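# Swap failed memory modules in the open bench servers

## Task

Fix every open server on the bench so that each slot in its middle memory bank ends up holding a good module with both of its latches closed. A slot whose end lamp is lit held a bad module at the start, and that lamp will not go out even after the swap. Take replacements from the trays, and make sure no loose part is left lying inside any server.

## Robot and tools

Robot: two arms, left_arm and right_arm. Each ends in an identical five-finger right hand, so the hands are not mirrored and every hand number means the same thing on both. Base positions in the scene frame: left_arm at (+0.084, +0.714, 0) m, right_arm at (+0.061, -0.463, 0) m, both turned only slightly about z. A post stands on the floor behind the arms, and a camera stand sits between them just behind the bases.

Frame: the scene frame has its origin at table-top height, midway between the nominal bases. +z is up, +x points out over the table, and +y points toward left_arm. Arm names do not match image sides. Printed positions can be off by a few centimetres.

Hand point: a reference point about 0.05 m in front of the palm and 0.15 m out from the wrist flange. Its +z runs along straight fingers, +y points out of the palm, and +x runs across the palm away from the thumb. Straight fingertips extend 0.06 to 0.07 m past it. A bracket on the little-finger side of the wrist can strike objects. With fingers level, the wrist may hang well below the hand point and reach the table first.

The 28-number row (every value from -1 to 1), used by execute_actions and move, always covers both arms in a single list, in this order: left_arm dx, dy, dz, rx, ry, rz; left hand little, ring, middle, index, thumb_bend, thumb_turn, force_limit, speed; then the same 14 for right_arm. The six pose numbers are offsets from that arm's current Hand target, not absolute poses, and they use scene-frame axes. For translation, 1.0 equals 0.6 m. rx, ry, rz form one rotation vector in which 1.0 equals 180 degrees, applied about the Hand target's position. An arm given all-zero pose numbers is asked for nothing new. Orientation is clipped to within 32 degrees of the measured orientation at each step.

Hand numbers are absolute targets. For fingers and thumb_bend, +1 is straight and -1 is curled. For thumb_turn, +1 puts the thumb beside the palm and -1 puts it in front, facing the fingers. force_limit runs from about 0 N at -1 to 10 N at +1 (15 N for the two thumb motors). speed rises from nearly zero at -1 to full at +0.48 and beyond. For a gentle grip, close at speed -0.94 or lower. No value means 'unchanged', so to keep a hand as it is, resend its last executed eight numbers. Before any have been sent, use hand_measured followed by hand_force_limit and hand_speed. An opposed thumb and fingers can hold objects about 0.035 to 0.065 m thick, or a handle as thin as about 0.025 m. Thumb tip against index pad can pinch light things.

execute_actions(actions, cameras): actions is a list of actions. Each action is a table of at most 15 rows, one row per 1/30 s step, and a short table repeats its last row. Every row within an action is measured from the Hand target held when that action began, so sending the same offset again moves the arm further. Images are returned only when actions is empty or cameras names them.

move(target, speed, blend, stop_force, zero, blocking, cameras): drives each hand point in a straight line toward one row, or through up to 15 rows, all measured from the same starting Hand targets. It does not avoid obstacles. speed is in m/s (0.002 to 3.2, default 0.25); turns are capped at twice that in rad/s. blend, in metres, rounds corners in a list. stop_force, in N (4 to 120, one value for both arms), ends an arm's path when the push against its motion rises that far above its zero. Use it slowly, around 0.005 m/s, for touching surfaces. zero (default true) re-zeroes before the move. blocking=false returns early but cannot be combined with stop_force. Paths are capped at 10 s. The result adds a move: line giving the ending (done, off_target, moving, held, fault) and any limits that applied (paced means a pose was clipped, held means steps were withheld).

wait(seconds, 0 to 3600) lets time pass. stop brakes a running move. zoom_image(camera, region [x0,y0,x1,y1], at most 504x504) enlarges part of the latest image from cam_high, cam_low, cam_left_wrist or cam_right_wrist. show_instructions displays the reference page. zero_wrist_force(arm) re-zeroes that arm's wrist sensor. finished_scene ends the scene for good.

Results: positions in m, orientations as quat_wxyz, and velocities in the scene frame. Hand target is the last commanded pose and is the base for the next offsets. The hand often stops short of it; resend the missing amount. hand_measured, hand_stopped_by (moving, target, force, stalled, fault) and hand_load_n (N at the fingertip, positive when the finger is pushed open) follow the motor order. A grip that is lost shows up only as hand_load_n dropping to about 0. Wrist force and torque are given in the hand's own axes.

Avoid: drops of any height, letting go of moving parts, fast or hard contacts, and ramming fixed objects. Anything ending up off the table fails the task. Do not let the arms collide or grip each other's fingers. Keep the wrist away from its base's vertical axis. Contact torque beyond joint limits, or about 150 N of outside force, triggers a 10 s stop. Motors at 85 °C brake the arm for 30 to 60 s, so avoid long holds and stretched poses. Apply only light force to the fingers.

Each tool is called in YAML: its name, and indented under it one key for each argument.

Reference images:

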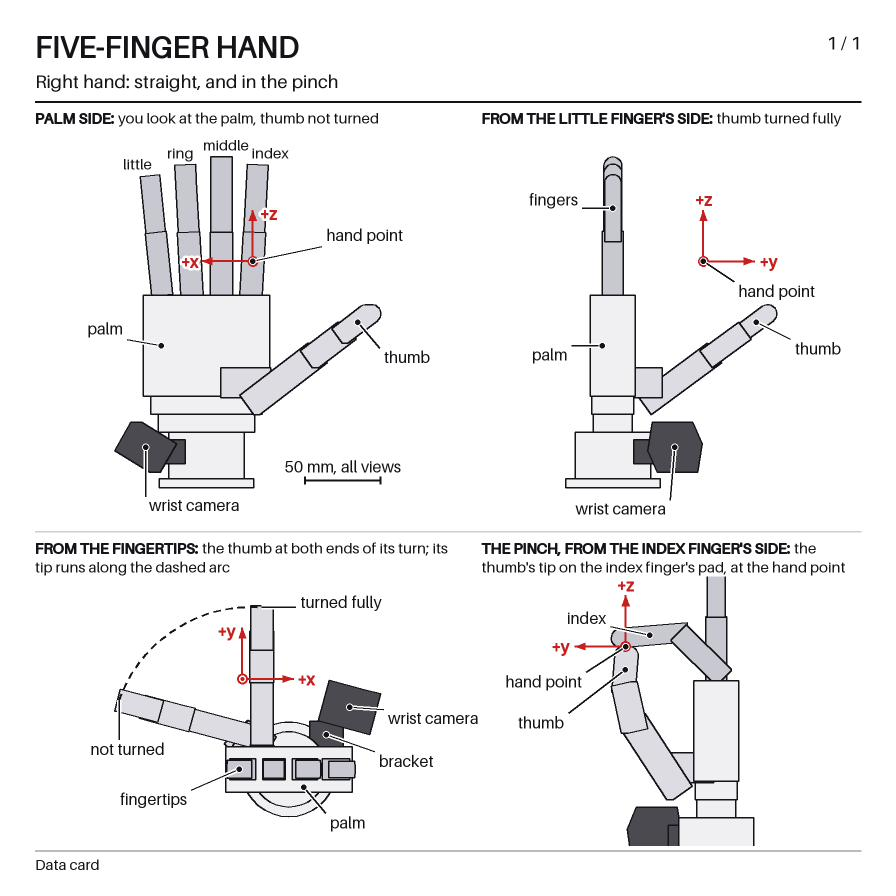

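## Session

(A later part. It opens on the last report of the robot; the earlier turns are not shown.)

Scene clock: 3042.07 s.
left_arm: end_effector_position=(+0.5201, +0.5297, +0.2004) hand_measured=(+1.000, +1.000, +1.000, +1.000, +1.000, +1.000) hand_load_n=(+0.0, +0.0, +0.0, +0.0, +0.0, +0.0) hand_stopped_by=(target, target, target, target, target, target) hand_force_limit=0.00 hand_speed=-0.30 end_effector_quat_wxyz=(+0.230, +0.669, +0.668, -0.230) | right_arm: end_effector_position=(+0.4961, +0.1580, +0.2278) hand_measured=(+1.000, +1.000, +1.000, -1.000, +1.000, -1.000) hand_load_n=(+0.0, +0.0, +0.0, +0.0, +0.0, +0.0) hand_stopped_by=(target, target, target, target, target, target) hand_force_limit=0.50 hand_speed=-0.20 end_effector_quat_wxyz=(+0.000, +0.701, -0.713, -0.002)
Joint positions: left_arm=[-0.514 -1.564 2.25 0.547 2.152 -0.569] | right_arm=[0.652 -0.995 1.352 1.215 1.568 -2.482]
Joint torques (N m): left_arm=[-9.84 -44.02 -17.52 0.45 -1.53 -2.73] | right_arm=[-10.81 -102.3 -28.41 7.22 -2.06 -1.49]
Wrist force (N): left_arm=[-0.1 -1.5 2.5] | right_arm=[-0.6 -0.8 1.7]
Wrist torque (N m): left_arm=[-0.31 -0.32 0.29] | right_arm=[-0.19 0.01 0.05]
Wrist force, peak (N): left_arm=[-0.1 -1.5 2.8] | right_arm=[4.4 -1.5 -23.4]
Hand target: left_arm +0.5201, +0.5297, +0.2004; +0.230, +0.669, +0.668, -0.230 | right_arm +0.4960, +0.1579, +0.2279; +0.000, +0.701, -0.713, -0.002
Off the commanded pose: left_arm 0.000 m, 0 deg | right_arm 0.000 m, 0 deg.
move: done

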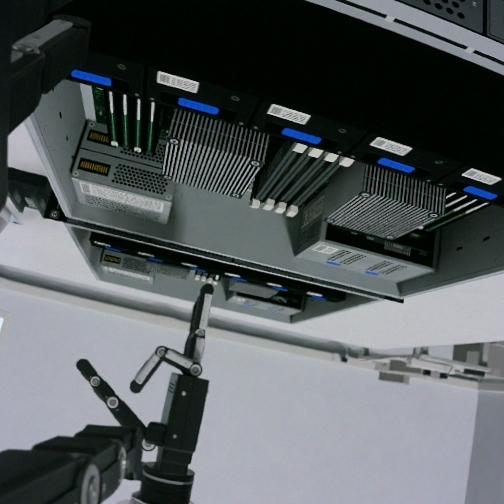

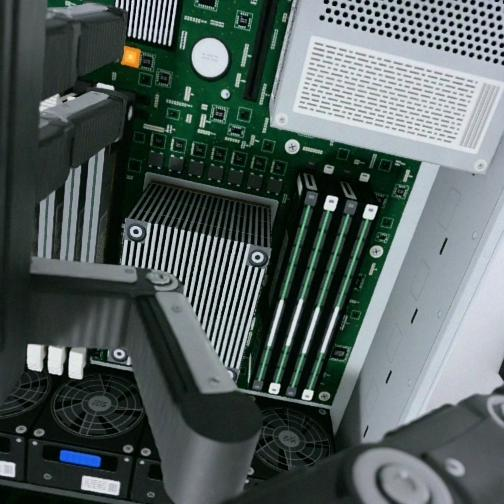

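move:
  target: [0,0,0,0,0,0,1,1,1,1,1,1,0,-0.3,0.05,-0.12,0.08,0,0,0,1,1,1,-1,1,-1,0.5,-0.2]
  speed: 0.2
  cameras: ["cam_high","cam_right_wrist"]

zoom_image:
  camera: "cam_high"
  region: [90, 300, 210, 420]

zoom_image:
  camera: "cam_high"
  region: [290, 300, 400, 410]

Scene clock: 3048.77 s.
left_arm: end_effector_position=(+0.5201, +0.5297, +0.2004) hand_measured=(+1.000, +1.000, +1.000, +1.000, +1.000, +1.000) hand_load_n=(+0.0, +0.0, +0.0, +0.0, +0.0, +0.0) hand_stopped_by=(target, target, target, target, target, target) hand_force_limit=0.00 hand_speed=-0.30 end_effector_quat_wxyz=(+0.230, +0.669, +0.668, -0.230) | right_arm: end_effector_position=(+0.5260, +0.0861, +0.2758) hand_measured=(+1.000, +1.000, +1.000, -1.000, +1.000, -1.000) hand_load_n=(+0.0, +0.0, +0.0, +0.0, +0.0, +0.5) hand_stopped_by=(target, target, target, target, target, target) hand_force_limit=0.50 hand_speed=-0.20 end_effector_quat_wxyz=(+0.000, +0.701, -0.713, -0.002)
Joint positions: left_arm=[-0.514 -1.564 2.25 0.547 2.152 -0.569] | right_arm=[0.548 -1.074 1.387 1.259 1.568 -2.586]
Joint torques (N m): left_arm=[-11.38 -40.83 -17.59 0.23 -2 -2.95] | right_arm=[-12.24 -97.76 -28.87 7.25 -2.9 -1.28]
Wrist force (N): left_arm=[0.0 -1.4 2.5] | right_arm=[-0.4 -0.7 1.5]
Wrist torque (N m): left_arm=[-0.29 -0.36 0.30] | right_arm=[-0.16 -0.01 0.13]
Wrist force, peak (N): left_arm=[-0.2 -1.5 2.9] | right_arm=[-1.2 -0.6 2.3]
Hand target: left_arm +0.5201, +0.5297, +0.2004; +0.230, +0.669, +0.668, -0.230 | right_arm +0.5260, +0.0859, +0.2759; +0.000, +0.701, -0.713, -0.002
Off the commanded pose: left_arm 0.000 m, 0 deg | right_arm 0.000 m, 0 deg.
move: done

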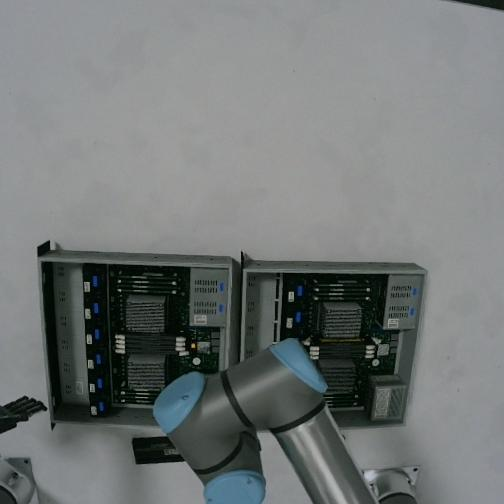

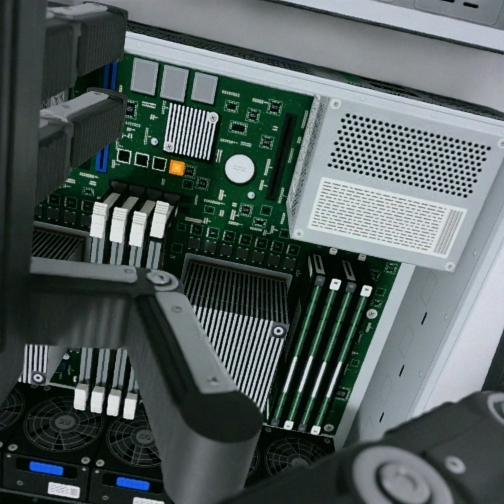

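Scaled by 4.200.

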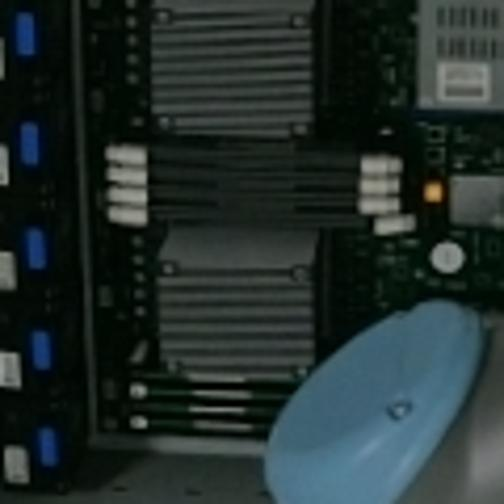

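Scaled by 4.582.

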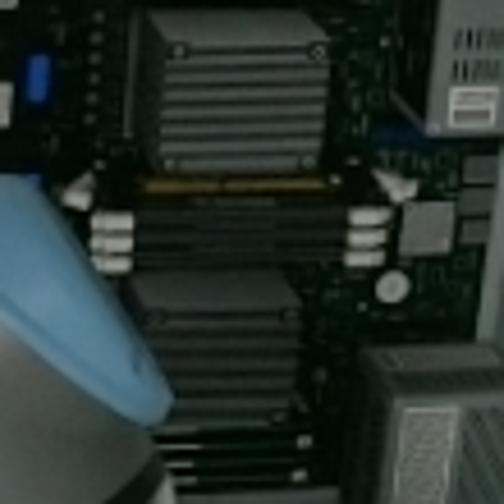

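move:
  target:
    - [0,0,0,0,0,0,1,1,1,1,1,1,0,-0.3,0,0.2117,-0.1,0,0,0,1,1,1,-1,1,-1,0.5,-0.2]
    - [0,0,0,0,0,0,1,1,1,1,1,1,0,-0.3,0,0.2117,-0.215,0,0,0,1,1,1,-1,1,-1,0.5,-0.2]
  speed: [0.15,0.07]
  blend: 0.01

move:
  target: [0,0,0,0,0,0,1,1,1,1,1,1,0,-0.3,0,0,-0.07,0,0,0,1,1,1,-1,1,-1,0.5,-0.2]
  speed: 0.008
  stop_force: 32

move:
  target:
    - [0,0,0,0,0,0,1,1,1,1,1,1,0,-0.3,0,0,0.03,0,0,0,1,1,1,-1,1,-1,0.5,-0.2]
    - [0,0,0,0,0,0,1,1,1,1,1,1,0,-0.3,0,-0.2117,0.2317,0,0,0,1,1,1,-1,1,-1,0.5,-0.2]
  speed: [0.05,0.2]
  cameras: ["cam_left_wrist","cam_right_wrist"]

zoom_image:
  camera: "cam_right_wrist"
  region: [60, 120, 240, 300]

Scene clock: 3061.77 s.
left_arm: end_effector_position=(+0.5201, +0.5297, +0.2004) hand_measured=(+1.000, +1.000, +1.000, +1.000, +1.000, +1.000) hand_load_n=(+0.0, +0.0, +0.0, +0.0, +0.0, +0.0) hand_stopped_by=(target, target, target, target, target, target) hand_force_limit=0.00 hand_speed=-0.30 end_effector_quat_wxyz=(+0.230, +0.669, +0.668, -0.230) | right_arm: end_effector_position=(+0.5260, +0.2129, +0.1471) hand_measured=(+1.000, +1.000, +1.000, -1.000, +1.000, -1.000) hand_load_n=(+0.0, +0.0, +0.0, +0.0, +0.0, +0.0) hand_stopped_by=(target, target, target, target, target, target) hand_force_limit=0.50 hand_speed=-0.20 end_effector_quat_wxyz=(+0.000, +0.701, -0.713, -0.002)
Joint positions: left_arm=[-0.514 -1.564 2.25 0.547 2.152 -0.569] | right_arm=[0.684 -0.845 1.249 1.168 1.567 -2.449]
Joint torques (N m): left_arm=[-12 -40.16 -17.83 0.67 -1.99 -2.73] | right_arm=[16.68 -82.12 -27.25 0.06 1.62 2.5]
Wrist force (N): left_arm=[0.1 -1.5 2.4] | right_arm=[0.3 -0.7 0.8]
Wrist torque (N m): left_arm=[-0.32 -0.37 0.31] | right_arm=[-0.11 -0.10 -0.18]
Wrist force, peak (N): left_arm=[0.0 -1.8 2.8] | right_arm=[-0.7 -1.0 1.7]
Hand target: left_arm +0.5201, +0.5297, +0.2004; +0.230, +0.669, +0.668, -0.230 | right_arm +0.5260, +0.2129, +0.1469; +0.000, +0.701, -0.713, -0.002
Off the commanded pose: left_arm 0.000 m, 0 deg | right_arm 0.000 m, 0 deg.
move: done

Scene clock: 3064.37 s.
left_arm: end_effector_position=(+0.5201, +0.5297, +0.2004) hand_measured=(+1.000, +1.000, +1.000, +1.000, +1.000, +1.000) hand_load_n=(+0.0, +0.0, +0.0, +0.5, +0.0, +0.0) hand_stopped_by=(target, target, target, target, target, target) hand_force_limit=0.00 hand_speed=-0.30 end_effector_quat_wxyz=(+0.230, +0.669, +0.668, -0.230) | right_arm: end_effector_position=(+0.5261, +0.2129, +0.1377) hand_measured=(+1.000, +1.000, +1.000, -1.000, +1.000, -1.000) hand_load_n=(+0.0, +0.0, +0.0, +0.0, +0.0, +0.0) hand_stopped_by=(target, target, target, target, target, target) hand_force_limit=0.50 hand_speed=-0.20 end_effector_quat_wxyz=(+0.000, +0.701, -0.713, -0.002)
Joint positions: left_arm=[-0.514 -1.564 2.25 0.547 2.152 -0.569] | right_arm=[0.684 -0.839 1.256 1.155 1.567 -2.449]
Joint torques (N m): left_arm=[-10.5 -43 -17.37 0.44 -1.93 -2.53] | right_arm=[13.99 -86.71 -30.43 5.16 -2.47 2.15]
Wrist force (N): left_arm=[0.4 -1.4 2.3] | right_arm=[0.9 -6.2 -29.5]
Wrist torque (N m): left_arm=[-0.28 -0.41 0.33] | right_arm=[2.07 1.04 -0.40]
Wrist force, peak (N): left_arm=[0.1 -1.8 2.7] | right_arm=[1.3 -7.2 -37.3]
Hand target: left_arm +0.5201, +0.5297, +0.2004; +0.230, +0.669, +0.668, -0.230 | right_arm +0.5261, +0.2129, +0.1377; +0.000, +0.701, -0.713, -0.002 (not the last commanded pose)
Off the commanded pose: left_arm 0.000 m, 0 deg | right_arm 0.033 m, 0 deg.
move: contact (right_arm)

Scene clock: 3066.57 s.
left_arm: end_effector_position=(+0.5201, +0.5297, +0.2004) hand_measured=(+1.000, +1.000, +1.000, +1.000, +1.000, +1.000) hand_load_n=(+0.0, +0.0, +0.0, +0.0, +0.0, +0.0) hand_stopped_by=(target, target, target, target, target, target) hand_force_limit=0.00 hand_speed=-0.30 end_effector_quat_wxyz=(+0.230, +0.669, +0.668, -0.230) | right_arm: end_effector_position=(+0.5261, +0.0861, +0.2766) hand_measured=(+1.000, +1.000, +1.000, -1.000, +1.000, -1.000) hand_load_n=(+0.5, +0.0, +0.0, +0.0, +0.0, +0.0) hand_stopped_by=(target, target, target, target, target, target) hand_force_limit=0.50 hand_speed=-0.20 end_effector_quat_wxyz=(+0.000, +0.701, -0.713, -0.002)
Joint positions: left_arm=[-0.514 -1.564 2.25 0.547 2.152 -0.569] | right_arm=[0.548 -1.074 1.386 1.26 1.568 -2.586]
Joint torques (N m): left_arm=[-11.36 -42.9 -17.43 0.69 -1.77 -2.89] | right_arm=[-11.97 -94.82 -27.75 7.2 -2.47 -1.43]
Wrist force (N): left_arm=[-0.1 -1.6 2.0] | right_arm=[-0.5 -0.8 1.5]
Wrist torque (N m): left_arm=[-0.30 -0.33 0.29] | right_arm=[-0.18 0.01 0.12]
Wrist force, peak (N): left_arm=[-0.2 -1.5 2.8] | right_arm=[1.5 -7.1 -31.1]
Hand target: left_arm +0.5201, +0.5297, +0.2004; +0.230, +0.669, +0.668, -0.230 | right_arm +0.5261, +0.0859, +0.2768; +0.000, +0.701, -0.713, -0.002
Off the commanded pose: left_arm 0.000 m, 0 deg | right_arm 0.000 m, 0 deg.
move: done

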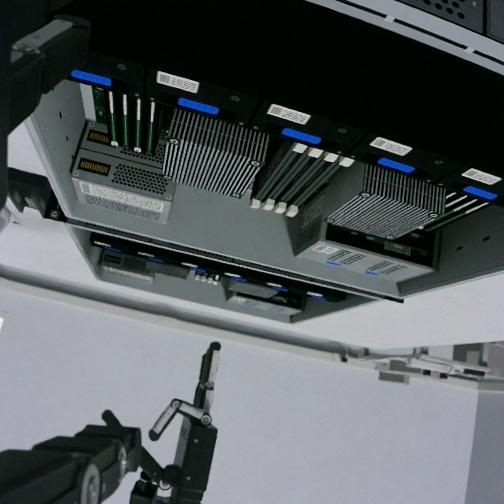

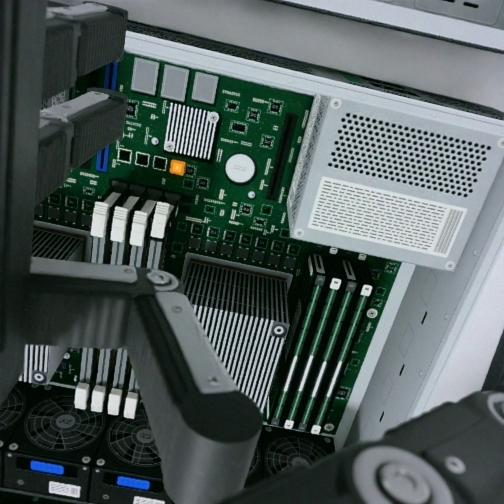

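Scaled by 2.800.

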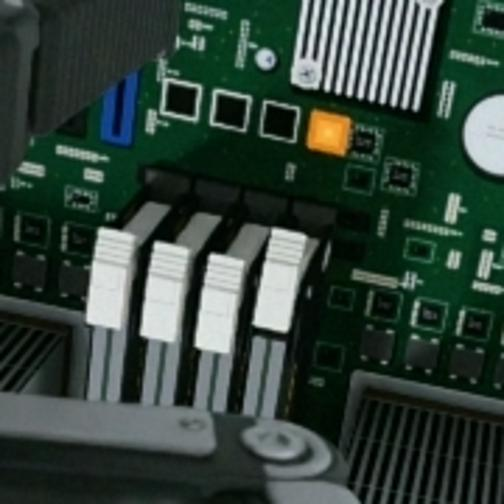

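zoom_image:
  camera: "cam_right_wrist"
  region: [85, 190, 185, 290]

zoom_image:
  camera: "cam_left_wrist"
  region: [240, 170, 310, 240]

Scaled by 5.040.

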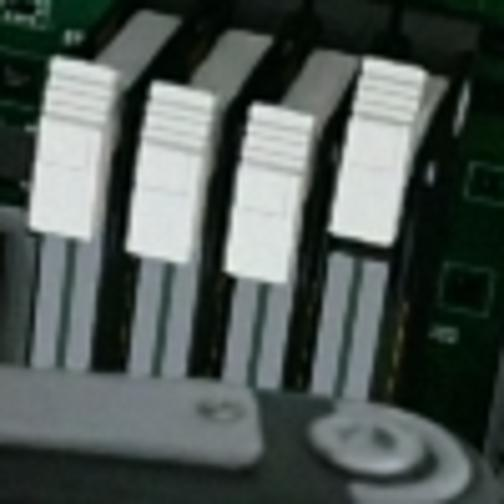

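Scaled by 7.200.

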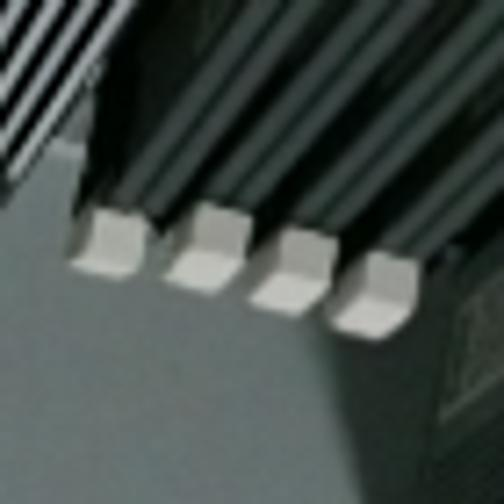

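move:
  target:
    - [0,0,0,0,0,0,1,1,1,1,1,1,0,-0.3,-0.006,0.22,-0.1,0,0,0,1,1,1,-1,1,-1,0.5,-0.2]
    - [0,0,0,0,0,0,1,1,1,1,1,1,0,-0.3,-0.006,0.22,-0.212,0,0,0,1,1,1,-1,1,-1,0.5,-0.2]
  speed: [0.15,0.07]
  blend: 0.01
  cameras: ["cam_left_wrist"]

zoom_image:
  camera: "cam_left_wrist"
  region: [230, 170, 310, 250]

Scene clock: 3101.03 s.
left_arm: end_effector_position=(+0.5201, +0.5297, +0.2004) hand_measured=(+1.000, +1.000, +1.000, +1.000, +1.000, +1.000) hand_load_n=(+0.0, +0.0, +0.0, +0.0, +0.0, +0.0) hand_stopped_by=(target, target, target, target, target, target) hand_force_limit=0.00 hand_speed=-0.30 end_effector_quat_wxyz=(+0.230, +0.669, +0.668, -0.230) | right_arm: end_effector_position=(+0.5225, +0.2179, +0.1498) hand_measured=(+1.000, +1.000, +1.000, -1.000, +1.000, -1.000) hand_load_n=(+0.0, +0.0, +0.0, +0.0, +0.0, +0.0) hand_stopped_by=(target, target, target, target, target, target) hand_force_limit=0.50 hand_speed=-0.20 end_effector_quat_wxyz=(+0.000, +0.701, -0.713, -0.002)
Joint positions: left_arm=[-0.514 -1.564 2.25 0.547 2.152 -0.569] | right_arm=[0.692 -0.844 1.243 1.173 1.567 -2.442]
Joint torques (N m): left_arm=[-10.9 -43.37 -17.49 0.67 -1.98 -2.57] | right_arm=[14.65 -85.58 -25.85 -0.04 1.69 2.24]
Wrist force (N): left_arm=[0.1 -1.3 2.2] | right_arm=[0.5 -0.8 0.9]
Wrist torque (N m): left_arm=[-0.29 -0.38 0.32] | right_arm=[-0.12 -0.14 -0.18]
Wrist force, peak (N): left_arm=[0.1 -1.5 2.8] | right_arm=[-0.5 -0.7 1.8]
Hand target: left_arm +0.5201, +0.5297, +0.2004; +0.230, +0.669, +0.668, -0.230 | right_arm +0.5225, +0.2179, +0.1496; +0.000, +0.701, -0.713, -0.002
Off the commanded pose: left_arm 0.000 m, 0 deg | right_arm 0.000 m, 0 deg.
move: done

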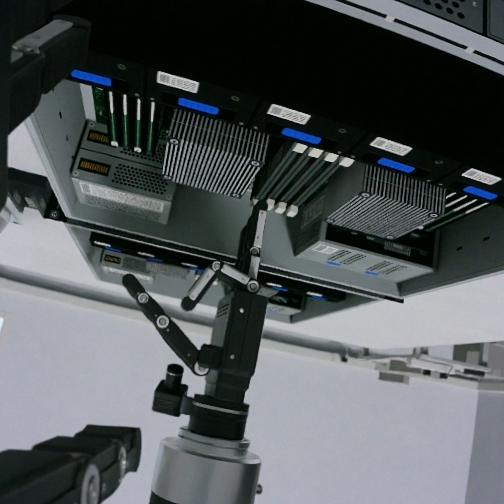

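Scaled by 6.300.

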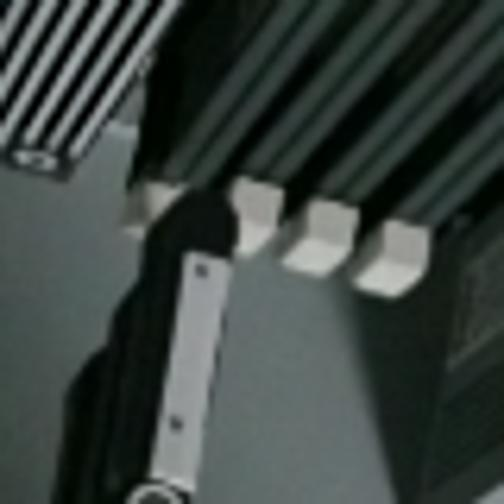

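move:
  target: [0,0,0,0,0,0,1,1,1,1,1,1,0,-0.3,0,0,-0.07,0,0,0,1,1,1,-1,1,-1,0.5,-0.2]
  speed: 0.008
  stop_force: 24

move:
  target:
    - [0,0,0,0,0,0,1,1,1,1,1,1,0,-0.3,0,0,0.03,0,0,0,1,1,1,-1,1,-1,0.5,-0.2]
    - [0,0,0,0,0,0,1,1,1,1,1,1,0,-0.3,0.006,-0.22,0.2317,0,0,0,1,1,1,-1,1,-1,0.5,-0.2]
  speed: [0.05,0.2]
  cameras: ["cam_left_wrist","cam_right_wrist"]

zoom_image:
  camera: "cam_right_wrist"
  region: [85, 190, 185, 290]

zoom_image:
  camera: "cam_left_wrist"
  region: [230, 120, 350, 240]

Scene clock: 3115.27 s.
left_arm: end_effector_position=(+0.5201, +0.5297, +0.2004) hand_measured=(+1.000, +1.000, +1.000, +1.000, +1.000, +1.000) hand_load_n=(+0.0, +0.0, +0.0, +0.0, +0.0, +0.0) hand_stopped_by=(target, target, target, target, target, target) hand_force_limit=0.00 hand_speed=-0.30 end_effector_quat_wxyz=(+0.230, +0.669, +0.668, -0.230) | right_arm: end_effector_position=(+0.5225, +0.2179, +0.1381) hand_measured=(+1.000, +1.000, +1.000, -1.000, +1.000, -1.000) hand_load_n=(+0.0, +0.0, +0.0, +0.0, -0.5, +0.0) hand_stopped_by=(target, target, target, target, target, target) hand_force_limit=0.50 hand_speed=-0.20 end_effector_quat_wxyz=(+0.000, +0.701, -0.713, -0.002)
Joint positions: left_arm=[-0.514 -1.564 2.25 0.547 2.152 -0.569] | right_arm=[0.692 -0.836 1.251 1.157 1.567 -2.442]
Joint torques (N m): left_arm=[-10.25 -39.34 -17.63 0.65 -1.95 -2.8] | right_arm=[14.79 -92.82 -35.24 4.56 -2.11 2.28]
Wrist force (N): left_arm=[0.3 -1.6 2.3] | right_arm=[0.5 -0.9 -24.2]
Wrist torque (N m): left_arm=[-0.32 -0.39 0.32] | right_arm=[1.38 1.08 -0.18]
Wrist force, peak (N): left_arm=[-0.2 -1.8 2.6] | right_arm=[0.7 -1.6 -30.7]
Hand target: left_arm +0.5201, +0.5297, +0.2004; +0.230, +0.669, +0.668, -0.230 | right_arm +0.5225, +0.2179, +0.1381; +0.000, +0.701, -0.713, -0.002 (not the last commanded pose)
Off the commanded pose: left_arm 0.000 m, 0 deg | right_arm 0.031 m, 0 deg.
move: contact (right_arm)

Scene clock: 3117.50 s.
left_arm: end_effector_position=(+0.5201, +0.5297, +0.2004) hand_measured=(+1.000, +1.000, +1.000, +1.000, +1.000, +1.000) hand_load_n=(+0.0, +0.0, +0.0, +0.5, +0.0, +0.0) hand_stopped_by=(target, target, target, target, target, target) hand_force_limit=0.00 hand_speed=-0.30 end_effector_quat_wxyz=(+0.230, +0.669, +0.668, -0.230) | right_arm: end_effector_position=(+0.5261, +0.0861, +0.2769) hand_measured=(+1.000, +1.000, +1.000, -1.000, +1.000, -1.000) hand_load_n=(+0.0, +0.0, +0.0, +0.0, +0.0, +0.0) hand_stopped_by=(target, target, target, target, target, target) hand_force_limit=0.50 hand_speed=-0.20 end_effector_quat_wxyz=(+0.000, +0.701, -0.713, -0.002)
Joint positions: left_arm=[-0.514 -1.564 2.25 0.547 2.152 -0.569] | right_arm=[0.548 -1.074 1.386 1.26 1.568 -2.586]
Joint torques (N m): left_arm=[-11.2 -42.37 -17.87 0.43 -1.83 -2.67] | right_arm=[-9.75 -97.29 -28.12 7.74 -2.47 -1.21]
Wrist force (N): left_arm=[-0.1 -1.5 2.3] | right_arm=[-0.5 -0.7 1.6]
Wrist torque (N m): left_arm=[-0.31 -0.34 0.29] | right_arm=[-0.17 0.00 0.12]
Wrist force, peak (N): left_arm=[-0.1 -1.6 2.8] | right_arm=[0.9 -1.1 -24.7]
Hand target: left_arm +0.5201, +0.5297, +0.2004; +0.230, +0.669, +0.668, -0.230 | right_arm +0.5261, +0.0859, +0.2771; +0.000, +0.701, -0.713, -0.002
Off the commanded pose: left_arm 0.000 m, 0 deg | right_arm 0.000 m, 0 deg.
move: done

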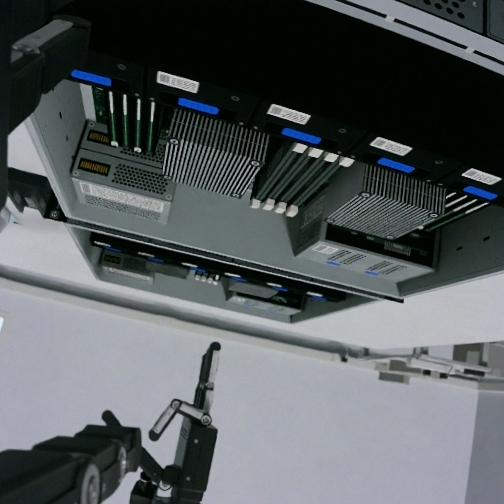

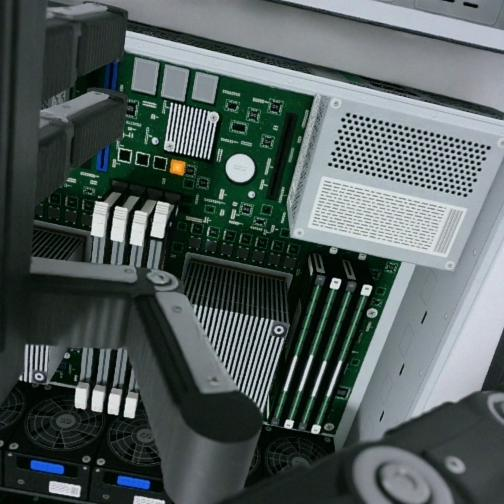

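Scaled by 5.040.

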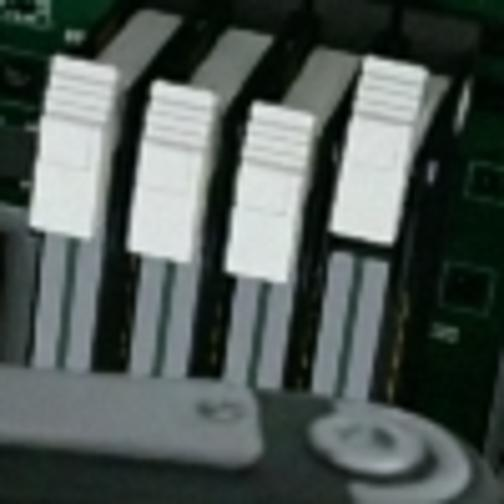

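Scaled by 4.200.

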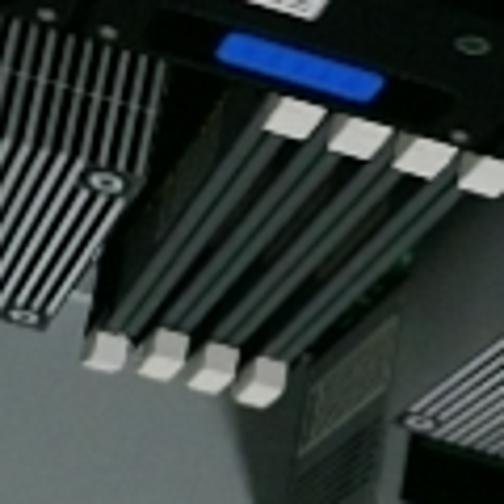

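move:
  target:
    - [0,0,0,0,0,0,1,1,1,1,1,1,0,-0.3,-0.006,0.22,-0.1,0,0,0,1,1,1,-1,1,-1,0.5,-0.2]
    - [0,0,0,0,0,0,1,1,1,1,1,1,0,-0.3,-0.006,0.22,-0.22,0,0,0,1,1,1,-1,1,-1,0.5,-0.2]
  speed: [0.15,0.07]
  blend: 0.01

move:
  target: [0,0,0,0,0,0,1,1,1,1,1,1,0,-0.3,0,0,-0.05,0,0,0,1,1,1,-1,1,-1,0.5,-0.2]
  speed: 0.006
  stop_force: 5

move:
  target:
    - [0,0,0,0,0,0,1,1,1,1,1,1,0,-0.3,0,0,0.015,0,0,0,1,1,1,-1,1,-1,0.5,-0.2]
    - [0,0,0,0,0,0,1,1,1,1,1,1,0,-0.3,0.0225,0,0.015,0,0,0,1,1,1,-1,1,-1,0.5,-0.2]
  speed: 0.05

move:
  target: [0,0,0,0,0,0,1,1,1,1,1,1,0,-0.3,0,0,-0.05,0,0,0,1,1,1,-1,1,-1,0.5,-0.2]
  speed: 0.006
  stop_force: 5

Scene clock: 3129.63 s.
left_arm: end_effector_position=(+0.5201, +0.5297, +0.2004) hand_measured=(+1.000, +1.000, +1.000, +1.000, +1.000, +1.000) hand_load_n=(+0.0, +0.0, +0.0, +0.0, +0.0, +0.0) hand_stopped_by=(target, target, target, target, target, target) hand_force_limit=0.00 hand_speed=-0.30 end_effector_quat_wxyz=(+0.230, +0.669, +0.668, -0.230) | right_arm: end_effector_position=(+0.5225, +0.2179, +0.1453) hand_measured=(+1.000, +1.000, +1.000, -1.000, +1.000, -1.000) hand_load_n=(+0.0, +0.0, +0.0, +0.0, +0.0, +0.0) hand_stopped_by=(target, target, target, target, target, target) hand_force_limit=0.50 hand_speed=-0.20 end_effector_quat_wxyz=(+0.000, +0.701, -0.713, -0.002)
Joint positions: left_arm=[-0.514 -1.564 2.25 0.547 2.152 -0.569] | right_arm=[0.692 -0.841 1.246 1.167 1.567 -2.442]
Joint torques (N m): left_arm=[-10.94 -42.48 -18.35 0.61 -1.86 -2.45] | right_arm=[13.26 -79.36 -27.53 0.75 1.68 2.16]
Wrist force (N): left_arm=[-0.2 -1.4 2.5] | right_arm=[0.1 -0.7 0.8]
Wrist torque (N m): left_arm=[-0.31 -0.34 0.29] | right_arm=[-0.11 -0.09 -0.19]
Wrist force, peak (N): left_arm=[0.1 -1.8 2.6] | right_arm=[-0.7 -0.9 1.7]
Hand target: left_arm +0.5201, +0.5297, +0.2004; +0.230, +0.669, +0.668, -0.230 | right_arm +0.5225, +0.2179, +0.1451; +0.000, +0.701, -0.713, -0.002
Off the commanded pose: left_arm 0.000 m, 0 deg | right_arm 0.000 m, 0 deg.
move: done

Scene clock: 3132.10 s.
left_arm: end_effector_position=(+0.5201, +0.5297, +0.2004) hand_measured=(+1.000, +1.000, +1.000, +1.000, +1.000, +1.000) hand_load_n=(+0.0, +0.0, +0.0, +0.0, +0.0, +0.0) hand_stopped_by=(target, target, target, target, target, target) hand_force_limit=0.00 hand_speed=-0.30 end_effector_quat_wxyz=(+0.230, +0.669, +0.668, -0.230) | right_arm: end_effector_position=(+0.5225, +0.2179, +0.1390) hand_measured=(+1.000, +1.000, +1.000, -1.000, +1.000, -1.000) hand_load_n=(+0.0, +0.0, +0.0, +0.0, +0.0, +0.0) hand_stopped_by=(target, target, target, target, target, target) hand_force_limit=0.50 hand_speed=-0.20 end_effector_quat_wxyz=(+0.000, +0.701, -0.713, -0.002)
Joint positions: left_arm=[-0.514 -1.564 2.25 0.547 2.152 -0.569] | right_arm=[0.692 -0.837 1.25 1.158 1.567 -2.442]
Joint torques (N m): left_arm=[-10.07 -41.24 -18 0.75 -2.1 -2.42] | right_arm=[14.7 -108.18 -42.32 6.35 -1.11 2.25]
Wrist force (N): left_arm=[0.3 -1.5 2.2] | right_arm=[0.5 -0.8 -6.2]
Wrist torque (N m): left_arm=[-0.30 -0.40 0.32] | right_arm=[0.30 0.22 -0.18]
Wrist force, peak (N): left_arm=[-0.3 -1.8 2.7] | right_arm=[0.6 -1.1 -8.6]
Hand target: left_arm +0.5201, +0.5297, +0.2004; +0.230, +0.669, +0.668, -0.230 | right_arm +0.5225, +0.2179, +0.1390; +0.000, +0.701, -0.713, -0.002 (not the last commanded pose)
Off the commanded pose: left_arm 0.000 m, 0 deg | right_arm 0.024 m, 0 deg.
move: contact (right_arm)

Scene clock: 3133.33 s.
left_arm: end_effector_position=(+0.5201, +0.5297, +0.2004) hand_measured=(+1.000, +1.000, +1.000, +1.000, +1.000, +1.000) hand_load_n=(+0.0, +0.0, +0.0, +0.0, +0.0, +0.0) hand_stopped_by=(target, target, target, target, target, target) hand_force_limit=0.00 hand_speed=-0.30 end_effector_quat_wxyz=(+0.230, +0.669, +0.668, -0.230) | right_arm: end_effector_position=(+0.5359, +0.2179, +0.1480) hand_measured=(+1.000, +1.000, +1.000, -1.000, +1.000, -1.000) hand_load_n=(+0.0, +0.0, +0.0, +0.0, +0.0, +0.0) hand_stopped_by=(target, target, target, target, target, target) hand_force_limit=0.50 hand_speed=-0.20 end_effector_quat_wxyz=(+0.000, +0.701, -0.713, -0.002)
Joint positions: left_arm=[-0.514 -1.564 2.25 0.547 2.152 -0.569] | right_arm=[0.682 -0.829 1.219 1.181 1.567 -2.452]
Joint torques (N m): left_arm=[-11.85 -41.17 -18.11 0.65 -2.02 -2.6] | right_arm=[-8.06 -83.26 -43.03 7.07 -0.28 -2.35]
Wrist force (N): left_arm=[0.0 -1.3 2.6] | right_arm=[0.4 -1.1 1.2]
Wrist torque (N m): left_arm=[-0.30 -0.36 0.31] | right_arm=[-0.19 -0.13 0.13]
Wrist force, peak (N): left_arm=[0.0 -1.5 2.6] | right_arm=[0.2 -0.7 -6.1]
Hand target: left_arm +0.5201, +0.5297, +0.2004; +0.230, +0.669, +0.668, -0.230 | right_arm +0.5360, +0.2179, +0.1480; +0.000, +0.701, -0.713, -0.002
Off the commanded pose: left_arm 0.000 m, 0 deg | right_arm 0.000 m, 0 deg.
move: done

Scene clock: 3136.47 s.
left_arm: end_effector_position=(+0.5201, +0.5297, +0.2004) hand_measured=(+1.000, +1.000, +1.000, +1.000, +1.000, +1.000) hand_load_n=(+0.0, +0.0, +0.0, +0.0, +0.0, +0.0) hand_stopped_by=(target, target, target, target, target, target) hand_force_limit=0.00 hand_speed=-0.30 end_effector_quat_wxyz=(+0.230, +0.669, +0.668, -0.230) | right_arm: end_effector_position=(+0.5360, +0.2179, +0.1382) hand_measured=(+1.000, +1.000, +1.000, -1.000, +1.000, -1.000) hand_load_n=(+0.0, +0.0, +0.0, +0.0, +0.0, +0.0) hand_stopped_by=(target, target, target, target, target, target) hand_force_limit=0.50 hand_speed=-0.20 end_effector_quat_wxyz=(+0.000, +0.701, -0.713, -0.002)
Joint positions: left_arm=[-0.514 -1.564 2.25 0.547 2.152 -0.569] | right_arm=[0.682 -0.822 1.226 1.168 1.567 -2.452]
Joint torques (N m): left_arm=[-9.9 -41.6 -17.28 0.24 -1.75 -2.37] | right_arm=[-10.2 -110.01 -42.22 6.72 1.73 -1.43]
Wrist force (N): left_arm=[0.4 -1.5 2.3] | right_arm=[-0.1 -0.7 -5.4]
Wrist torque (N m): left_arm=[-0.30 -0.40 0.33] | right_arm=[0.27 0.16 0.13]
Wrist force, peak (N): left_arm=[0.2 -1.8 2.8] | right_arm=[0.0 -1.3 -9.9]
Hand target: left_arm +0.5201, +0.5297, +0.2004; +0.230, +0.669, +0.668, -0.230 | right_arm +0.5360, +0.2179, +0.1382; +0.000, +0.701, -0.713, -0.002 (not the last commanded pose)
Off the commanded pose: left_arm 0.000 m, 0 deg | right_arm 0.020 m, 0 deg.
move: contact (right_arm)

move:
  target:
    - [0,0,0,0,0,0,1,1,1,1,1,1,0,-0.3,0,0,0.015,0,0,0,1,1,1,-1,1,-1,0.5,-0.2]
    - [0,0,0,0,0,0,1,1,1,1,1,1,0,-0.3,-0.0217,-0.010,0.015,0,0,0,1,1,1,-1,1,-1,0.5,-0.2]
  speed: 0.05

move:
  target: [0,0,0,0,0,0,1,1,1,1,1,1,0,-0.3,0,0,-0.07,0,0,0,1,1,1,-1,1,-1,0.5,-0.2]
  speed: 0.006
  stop_force: 36

move:
  target:
    - [0,0,0,0,0,0,1,1,1,1,1,1,0,-0.3,0,0,0.03,0,0,0,1,1,1,-1,1,-1,0.5,-0.2]
    - [0,0,0,0,0,0,1,1,1,1,1,1,0,-0.3,0.005,-0.21,0.2317,0,0,0,1,1,1,-1,1,-1,0.5,-0.2]
  speed: [0.05,0.2]
  cameras: ["cam_left_wrist","cam_right_wrist"]

zoom_image:
  camera: "cam_right_wrist"
  region: [85, 190, 185, 290]

Scene clock: 3151.70 s.
left_arm: end_effector_position=(+0.5201, +0.5297, +0.2004) hand_measured=(+1.000, +1.000, +1.000, +1.000, +1.000, +1.000) hand_load_n=(+0.0, +0.0, +0.0, +0.0, +0.0, +0.0) hand_stopped_by=(target, target, target, target, target, target) hand_force_limit=0.00 hand_speed=-0.30 end_effector_quat_wxyz=(+0.230, +0.669, +0.668, -0.230) | right_arm: end_effector_position=(+0.5231, +0.2120, +0.1472) hand_measured=(+1.000, +1.000, +1.000, -1.000, +1.000, -1.000) hand_load_n=(+0.0, +0.0, +0.0, +0.0, +0.0, +0.0) hand_stopped_by=(target, target, target, target, target, target) hand_force_limit=0.50 hand_speed=-0.20 end_effector_quat_wxyz=(+0.000, +0.701, -0.713, -0.002)
Joint positions: left_arm=[-0.514 -1.564 2.25 0.547 2.152 -0.569] | right_arm=[0.686 -0.849 1.257 1.164 1.567 -2.448]
Joint torques (N m): left_arm=[-11.26 -40.78 -17.85 0.82 -1.81 -2.49] | right_arm=[16.91 -114.3 -27.26 -0.17 0.14 2.03]
Wrist force (N): left_arm=[-0.1 -1.5 2.3] | right_arm=[0.2 -0.5 1.0]
Wrist torque (N m): left_arm=[-0.31 -0.33 0.29] | right_arm=[-0.10 -0.10 -0.17]
Wrist force, peak (N): left_arm=[0.1 -1.8 2.7] | right_arm=[0.2 -1.1 -6.8]
Hand target: left_arm +0.5201, +0.5297, +0.2004; +0.230, +0.669, +0.668, -0.230 | right_arm +0.5230, +0.2119, +0.1472; +0.000, +0.701, -0.713, -0.002
Off the commanded pose: left_arm 0.000 m, 0 deg | right_arm 0.000 m, 0 deg.
move: done

Scene clock: 3154.73 s.
left_arm: end_effector_position=(+0.5201, +0.5297, +0.2004) hand_measured=(+1.000, +1.000, +1.000, +1.000, +1.000, +1.000) hand_load_n=(+0.0, +0.0, +0.0, +0.0, +0.0, +0.0) hand_stopped_by=(target, target, target, target, target, target) hand_force_limit=0.00 hand_speed=-0.30 end_effector_quat_wxyz=(+0.230, +0.669, +0.668, -0.230) | right_arm: end_effector_position=(+0.5230, +0.2120, +0.1378) hand_measured=(+1.000, +1.000, +1.000, -1.000, +1.000, -1.000) hand_load_n=(+0.0, +0.0, +0.0, +0.0, +0.0, +0.0) hand_stopped_by=(target, target, target, target, target, target) hand_force_limit=0.50 hand_speed=-0.20 end_effector_quat_wxyz=(+0.000, +0.701, -0.713, -0.002)
Joint positions: left_arm=[-0.514 -1.564 2.25 0.547 2.152 -0.569] | right_arm=[0.686 -0.843 1.263 1.151 1.567 -2.448]
Joint torques (N m): left_arm=[-11.8 -42.51 -18.49 0.83 -1.73 -2.43] | right_arm=[14.25 -79.16 -29.8 2.42 -1.38 1.81]
Wrist force (N): left_arm=[-0.2 -1.5 2.4] | right_arm=[1.1 -1.3 -38.5]
Wrist torque (N m): left_arm=[-0.32 -0.35 0.30] | right_arm=[2.22 1.60 -0.15]
Wrist force, peak (N): left_arm=[-0.1 -1.8 2.7] | right_arm=[1.4 -1.3 -43.1]
Hand target: left_arm +0.5201, +0.5297, +0.2004; +0.230, +0.669, +0.668, -0.230 | right_arm +0.5230, +0.2120, +0.1379; +0.000, +0.701, -0.713, -0.002 (not the last commanded pose)
Off the commanded pose: left_arm 0.000 m, 0 deg | right_arm 0.033 m, 0 deg.
move: contact (right_arm)

Scene clock: 3156.93 s.
left_arm: end_effector_position=(+0.5201, +0.5297, +0.2004) hand_measured=(+1.000, +1.000, +1.000, +1.000, +1.000, +1.000) hand_load_n=(+0.0, +0.0, +0.0, +0.0, +0.0, +0.0) hand_stopped_by=(target, target, target, target, target, target) hand_force_limit=0.00 hand_speed=-0.30 end_effector_quat_wxyz=(+0.230, +0.669, +0.668, -0.230) | right_arm: end_effector_position=(+0.5260, +0.0861, +0.2767) hand_measured=(+1.000, +1.000, +1.000, -1.000, +1.000, -1.000) hand_load_n=(+0.0, +0.0, +0.0, +0.0, +0.0, +0.0) hand_stopped_by=(target, target, target, target, target, target) hand_force_limit=0.50 hand_speed=-0.20 end_effector_quat_wxyz=(+0.000, +0.701, -0.713, -0.002)
Joint positions: left_arm=[-0.514 -1.564 2.25 0.547 2.152 -0.569] | right_arm=[0.548 -1.074 1.386 1.26 1.568 -2.586]
Joint torques (N m): left_arm=[-11.11 -41.94 -17.84 0.76 -1.56 -2.39] | right_arm=[-10.43 -98.93 -28.38 7.27 -2.9 -1.38]
Wrist force (N): left_arm=[-0.2 -1.7 2.5] | right_arm=[-0.5 -0.7 1.7]
Wrist torque (N m): left_arm=[-0.34 -0.32 0.28] | right_arm=[-0.18 0.00 0.12]
Wrist force, peak (N): left_arm=[0.0 -1.5 2.7] | right_arm=[0.8 -0.9 -37.8]
Hand target: left_arm +0.5201, +0.5297, +0.2004; +0.230, +0.669, +0.668, -0.230 | right_arm +0.5260, +0.0860, +0.2769; +0.000, +0.701, -0.713, -0.002
Off the commanded pose: left_arm 0.000 m, 0 deg | right_arm 0.000 m, 0 deg.
move: done

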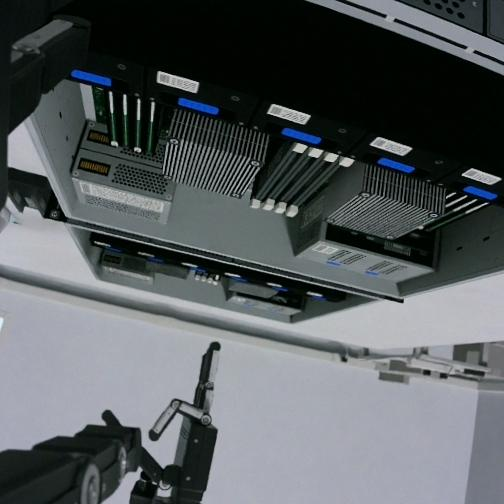

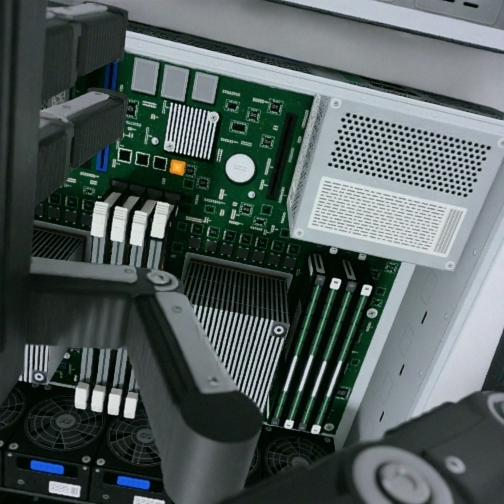

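Scaled by 5.040.

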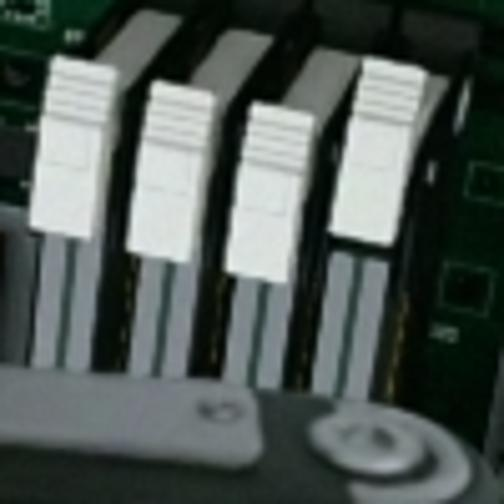

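move:
  target:
    - [0,0,0,0,0,0,1,1,1,1,1,1,0,-0.3,-0.007,0.1433,-0.1,0,0,0,-1,-1,1,-1,1,-1,0.5,-0.2]
    - [0,0,0,0,0,0,1,1,1,1,1,1,0,-0.3,-0.007,0.1433,-0.19,0,0,0,-1,-1,1,-1,1,-1,0.5,-0.2]
  speed: [0.15,0.07]
  cameras: ["cam_left_wrist","cam_right_wrist"]

zoom_image:
  camera: "cam_left_wrist"
  region: [230, 170, 310, 250]

Scene clock: 3172.73 s.
left_arm: end_effector_position=(+0.5201, +0.5297, +0.2004) hand_measured=(+1.000, +1.000, +1.000, +1.000, +1.000, +1.000) hand_load_n=(+0.0, +0.0, +0.5, +0.0, +0.0, +0.0) hand_stopped_by=(target, target, target, target, target, target) hand_force_limit=0.00 hand_speed=-0.30 end_effector_quat_wxyz=(+0.230, +0.669, +0.668, -0.230) | right_arm: end_effector_position=(+0.5218, +0.1719, +0.1631) hand_measured=(-1.000, -1.000, +1.000, -1.000, +1.000, -1.000) hand_load_n=(+0.0, +0.0, +0.0, +0.0, +0.0, +0.0) hand_stopped_by=(target, target, target, target, target, target) hand_force_limit=0.50 hand_speed=-0.20 end_effector_quat_wxyz=(+0.000, +0.701, -0.713, -0.002)
Joint positions: left_arm=[-0.514 -1.564 2.25 0.547 2.152 -0.569] | right_arm=[0.647 -0.91 1.333 1.149 1.567 -2.487]
Joint torques (N m): left_arm=[-9.13 -40.36 -17.43 0.66 -1.84 -2.24] | right_arm=[15.54 -77.15 -27.51 -0.14 1.56 2.08]
Wrist force (N): left_arm=[-0.1 -1.0 2.3] | right_arm=[-0.1 -0.6 1.0]
Wrist torque (N m): left_arm=[-0.23 -0.36 0.31] | right_arm=[-0.09 -0.06 -0.23]
Wrist force, peak (N): left_arm=[0.0 -2.1 2.5] | right_arm=[-0.9 -0.6 1.9]
Hand target: left_arm +0.5201, +0.5297, +0.2004; +0.230, +0.669, +0.668, -0.230 | right_arm +0.5218, +0.1719, +0.1629; +0.000, +0.701, -0.713, -0.002
Off the commanded pose: left_arm 0.000 m, 0 deg | right_arm 0.000 m, 0 deg.
move: done

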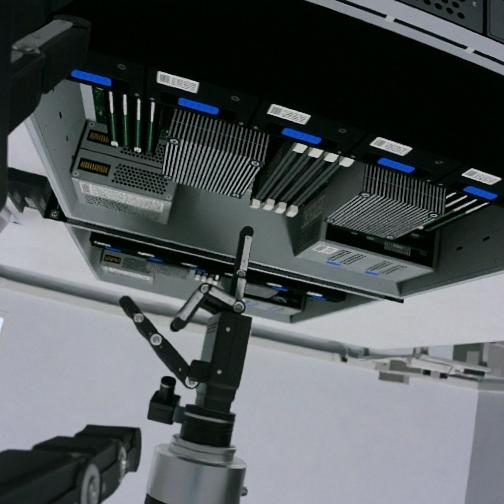

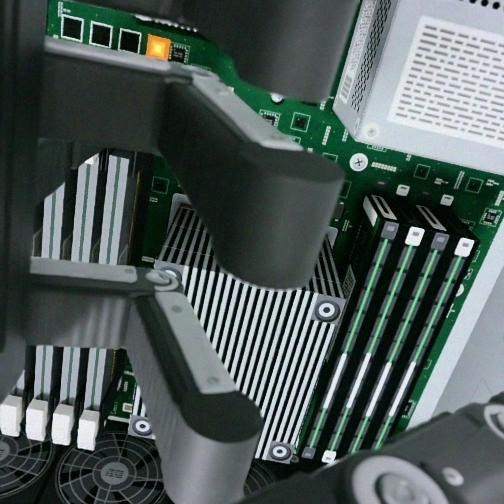

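Scaled by 6.300.

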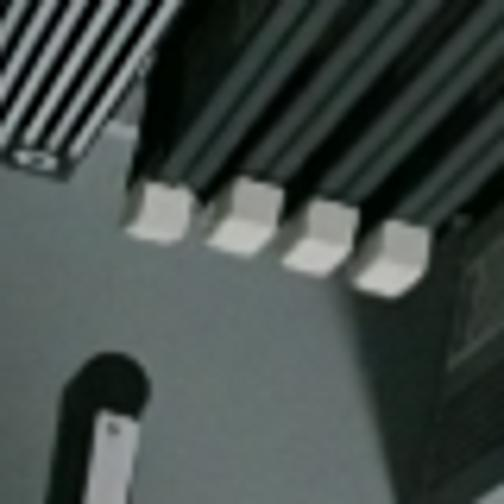

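move:
  target: [0,0,0,0,0,0,1,1,1,1,1,1,0,-0.3,0,0,-0.033,0,0,0,-1,-1,1,-1,1,-1,0.5,-0.2]
  speed: 0.03
  stop_force: 5
  cameras: ["cam_left_wrist"]

zoom_image:
  camera: "cam_left_wrist"
  region: [220, 160, 320, 260]

Scene clock: 3178.40 s.
left_arm: end_effector_position=(+0.5201, +0.5297, +0.2004) hand_measured=(+1.000, +1.000, +1.000, +1.000, +1.000, +1.000) hand_load_n=(+0.0, +0.0, +0.0, +0.0, +0.0, +0.0) hand_stopped_by=(target, target, target, target, target, target) hand_force_limit=0.00 hand_speed=-0.30 end_effector_quat_wxyz=(+0.230, +0.669, +0.668, -0.230) | right_arm: end_effector_position=(+0.5218, +0.1719, +0.1431) hand_measured=(-1.000, -1.000, +1.000, -1.000, +1.000, -1.000) hand_load_n=(+0.0, +0.5, +0.0, +0.0, -0.5, +0.0) hand_stopped_by=(target, target, target, target, target, target) hand_force_limit=0.50 hand_speed=-0.20 end_effector_quat_wxyz=(+0.000, +0.701, -0.713, -0.002)
Joint positions: left_arm=[-0.514 -1.564 2.25 0.547 2.152 -0.569] | right_arm=[0.647 -0.896 1.347 1.121 1.567 -2.487]
Joint torques (N m): left_arm=[-8.47 -40.85 -18.03 0.97 -1.83 -2.2] | right_arm=[14.11 -79.21 -26.6 0.15 -1.31 1.92]
Wrist force (N): left_arm=[0.1 -1.7 2.2] | right_arm=[-0.2 -0.8 1.4]
Wrist torque (N m): left_arm=[-0.33 -0.36 0.29] | right_arm=[-0.18 -0.07 -0.24]
Wrist force, peak (N): left_arm=[0.0 -1.9 2.7] | right_arm=[0.1 -0.7 1.5]
Hand target: left_arm +0.5201, +0.5297, +0.2004; +0.230, +0.669, +0.668, -0.230 | right_arm +0.5218, +0.1719, +0.1431; +0.000, +0.701, -0.713, -0.002
Off the commanded pose: left_arm 0.000 m, 0 deg | right_arm 0.000 m, 0 deg.
move: done

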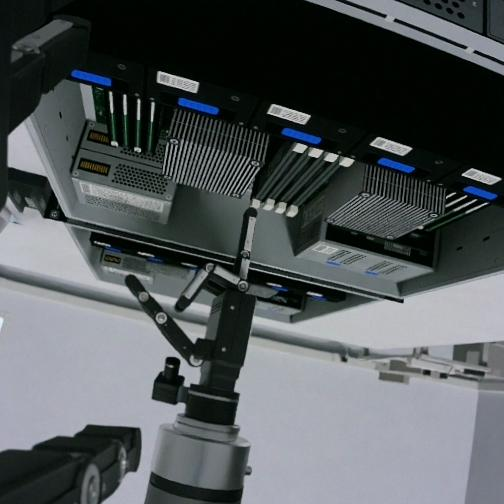

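Scaled by 5.040.

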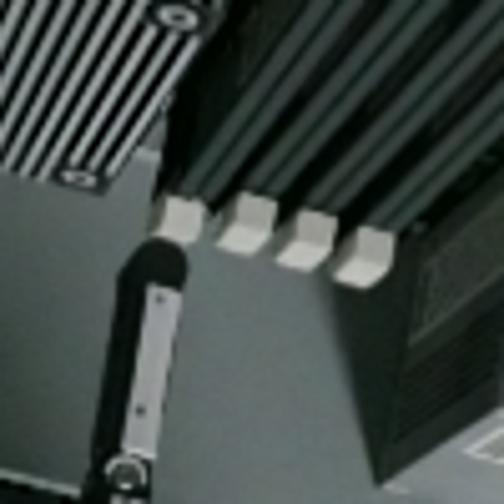

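move:
  target: [0,0,0,0,0,0,1,1,1,1,1,1,0,-0.3,0,0.06,0,0,0,0,-1,-1,1,-1,1,-1,0.5,-0.2]
  speed: 0.01
  stop_force: 10
  cameras: ["cam_left_wrist"]

zoom_image:
  camera: "cam_left_wrist"
  region: [220, 160, 320, 260]

Scene clock: 3187.17 s.
left_arm: end_effector_position=(+0.5201, +0.5297, +0.2004) hand_measured=(+1.000, +1.000, +1.000, +1.000, +1.000, +1.000) hand_load_n=(+0.0, +0.0, +0.0, +0.0, -0.5, +0.0) hand_stopped_by=(target, target, target, target, target, target) hand_force_limit=0.00 hand_speed=-0.30 end_effector_quat_wxyz=(+0.230, +0.669, +0.668, -0.230) | right_arm: end_effector_position=(+0.5218, +0.2079, +0.1431) hand_measured=(-1.000, -1.000, +1.000, -1.000, +1.000, -1.000) hand_load_n=(+0.0, +0.0, +0.0, +0.0, +0.0, +0.0) hand_stopped_by=(target, target, target, target, target, target) hand_force_limit=0.50 hand_speed=-0.20 end_effector_quat_wxyz=(+0.000, +0.701, -0.713, -0.002)
Joint positions: left_arm=[-0.514 -1.564 2.25 0.547 2.152 -0.569] | right_arm=[0.683 -0.853 1.271 1.154 1.567 -2.451]
Joint torques (N m): left_arm=[-9.88 -39.33 -18.14 0.95 -1.72 -2.32] | right_arm=[14.84 -82.34 -45.32 7.54 2.45 1.8]
Wrist force (N): left_arm=[0.3 -1.3 2.3] | right_arm=[0.1 -0.6 0.8]
Wrist torque (N m): left_arm=[-0.27 -0.40 0.33] | right_arm=[-0.10 -0.08 -0.17]
Wrist force, peak (N): left_arm=[0.1 -1.8 2.9] | right_arm=[7.2 -1.5 -22.9]
Hand target: left_arm +0.5201, +0.5297, +0.2004; +0.230, +0.669, +0.668, -0.230 | right_arm +0.5218, +0.2079, +0.1431; +0.000, +0.701, -0.713, -0.002
Off the commanded pose: left_arm 0.000 m, 0 deg | right_arm 0.000 m, 0 deg.
move: done

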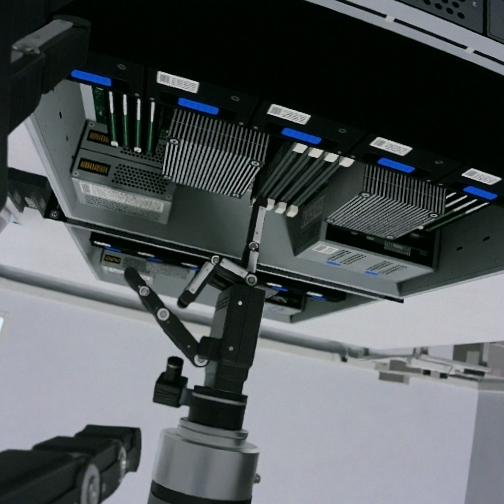

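Scaled by 5.040.

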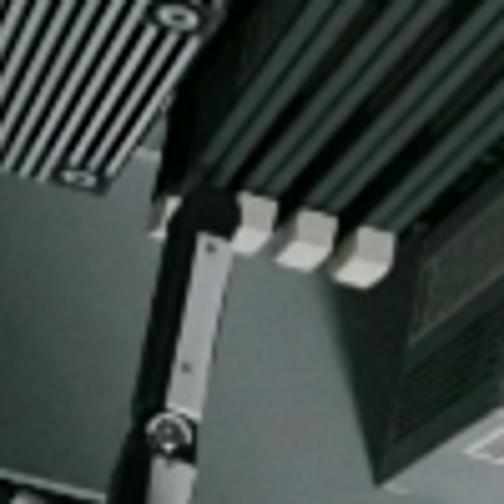

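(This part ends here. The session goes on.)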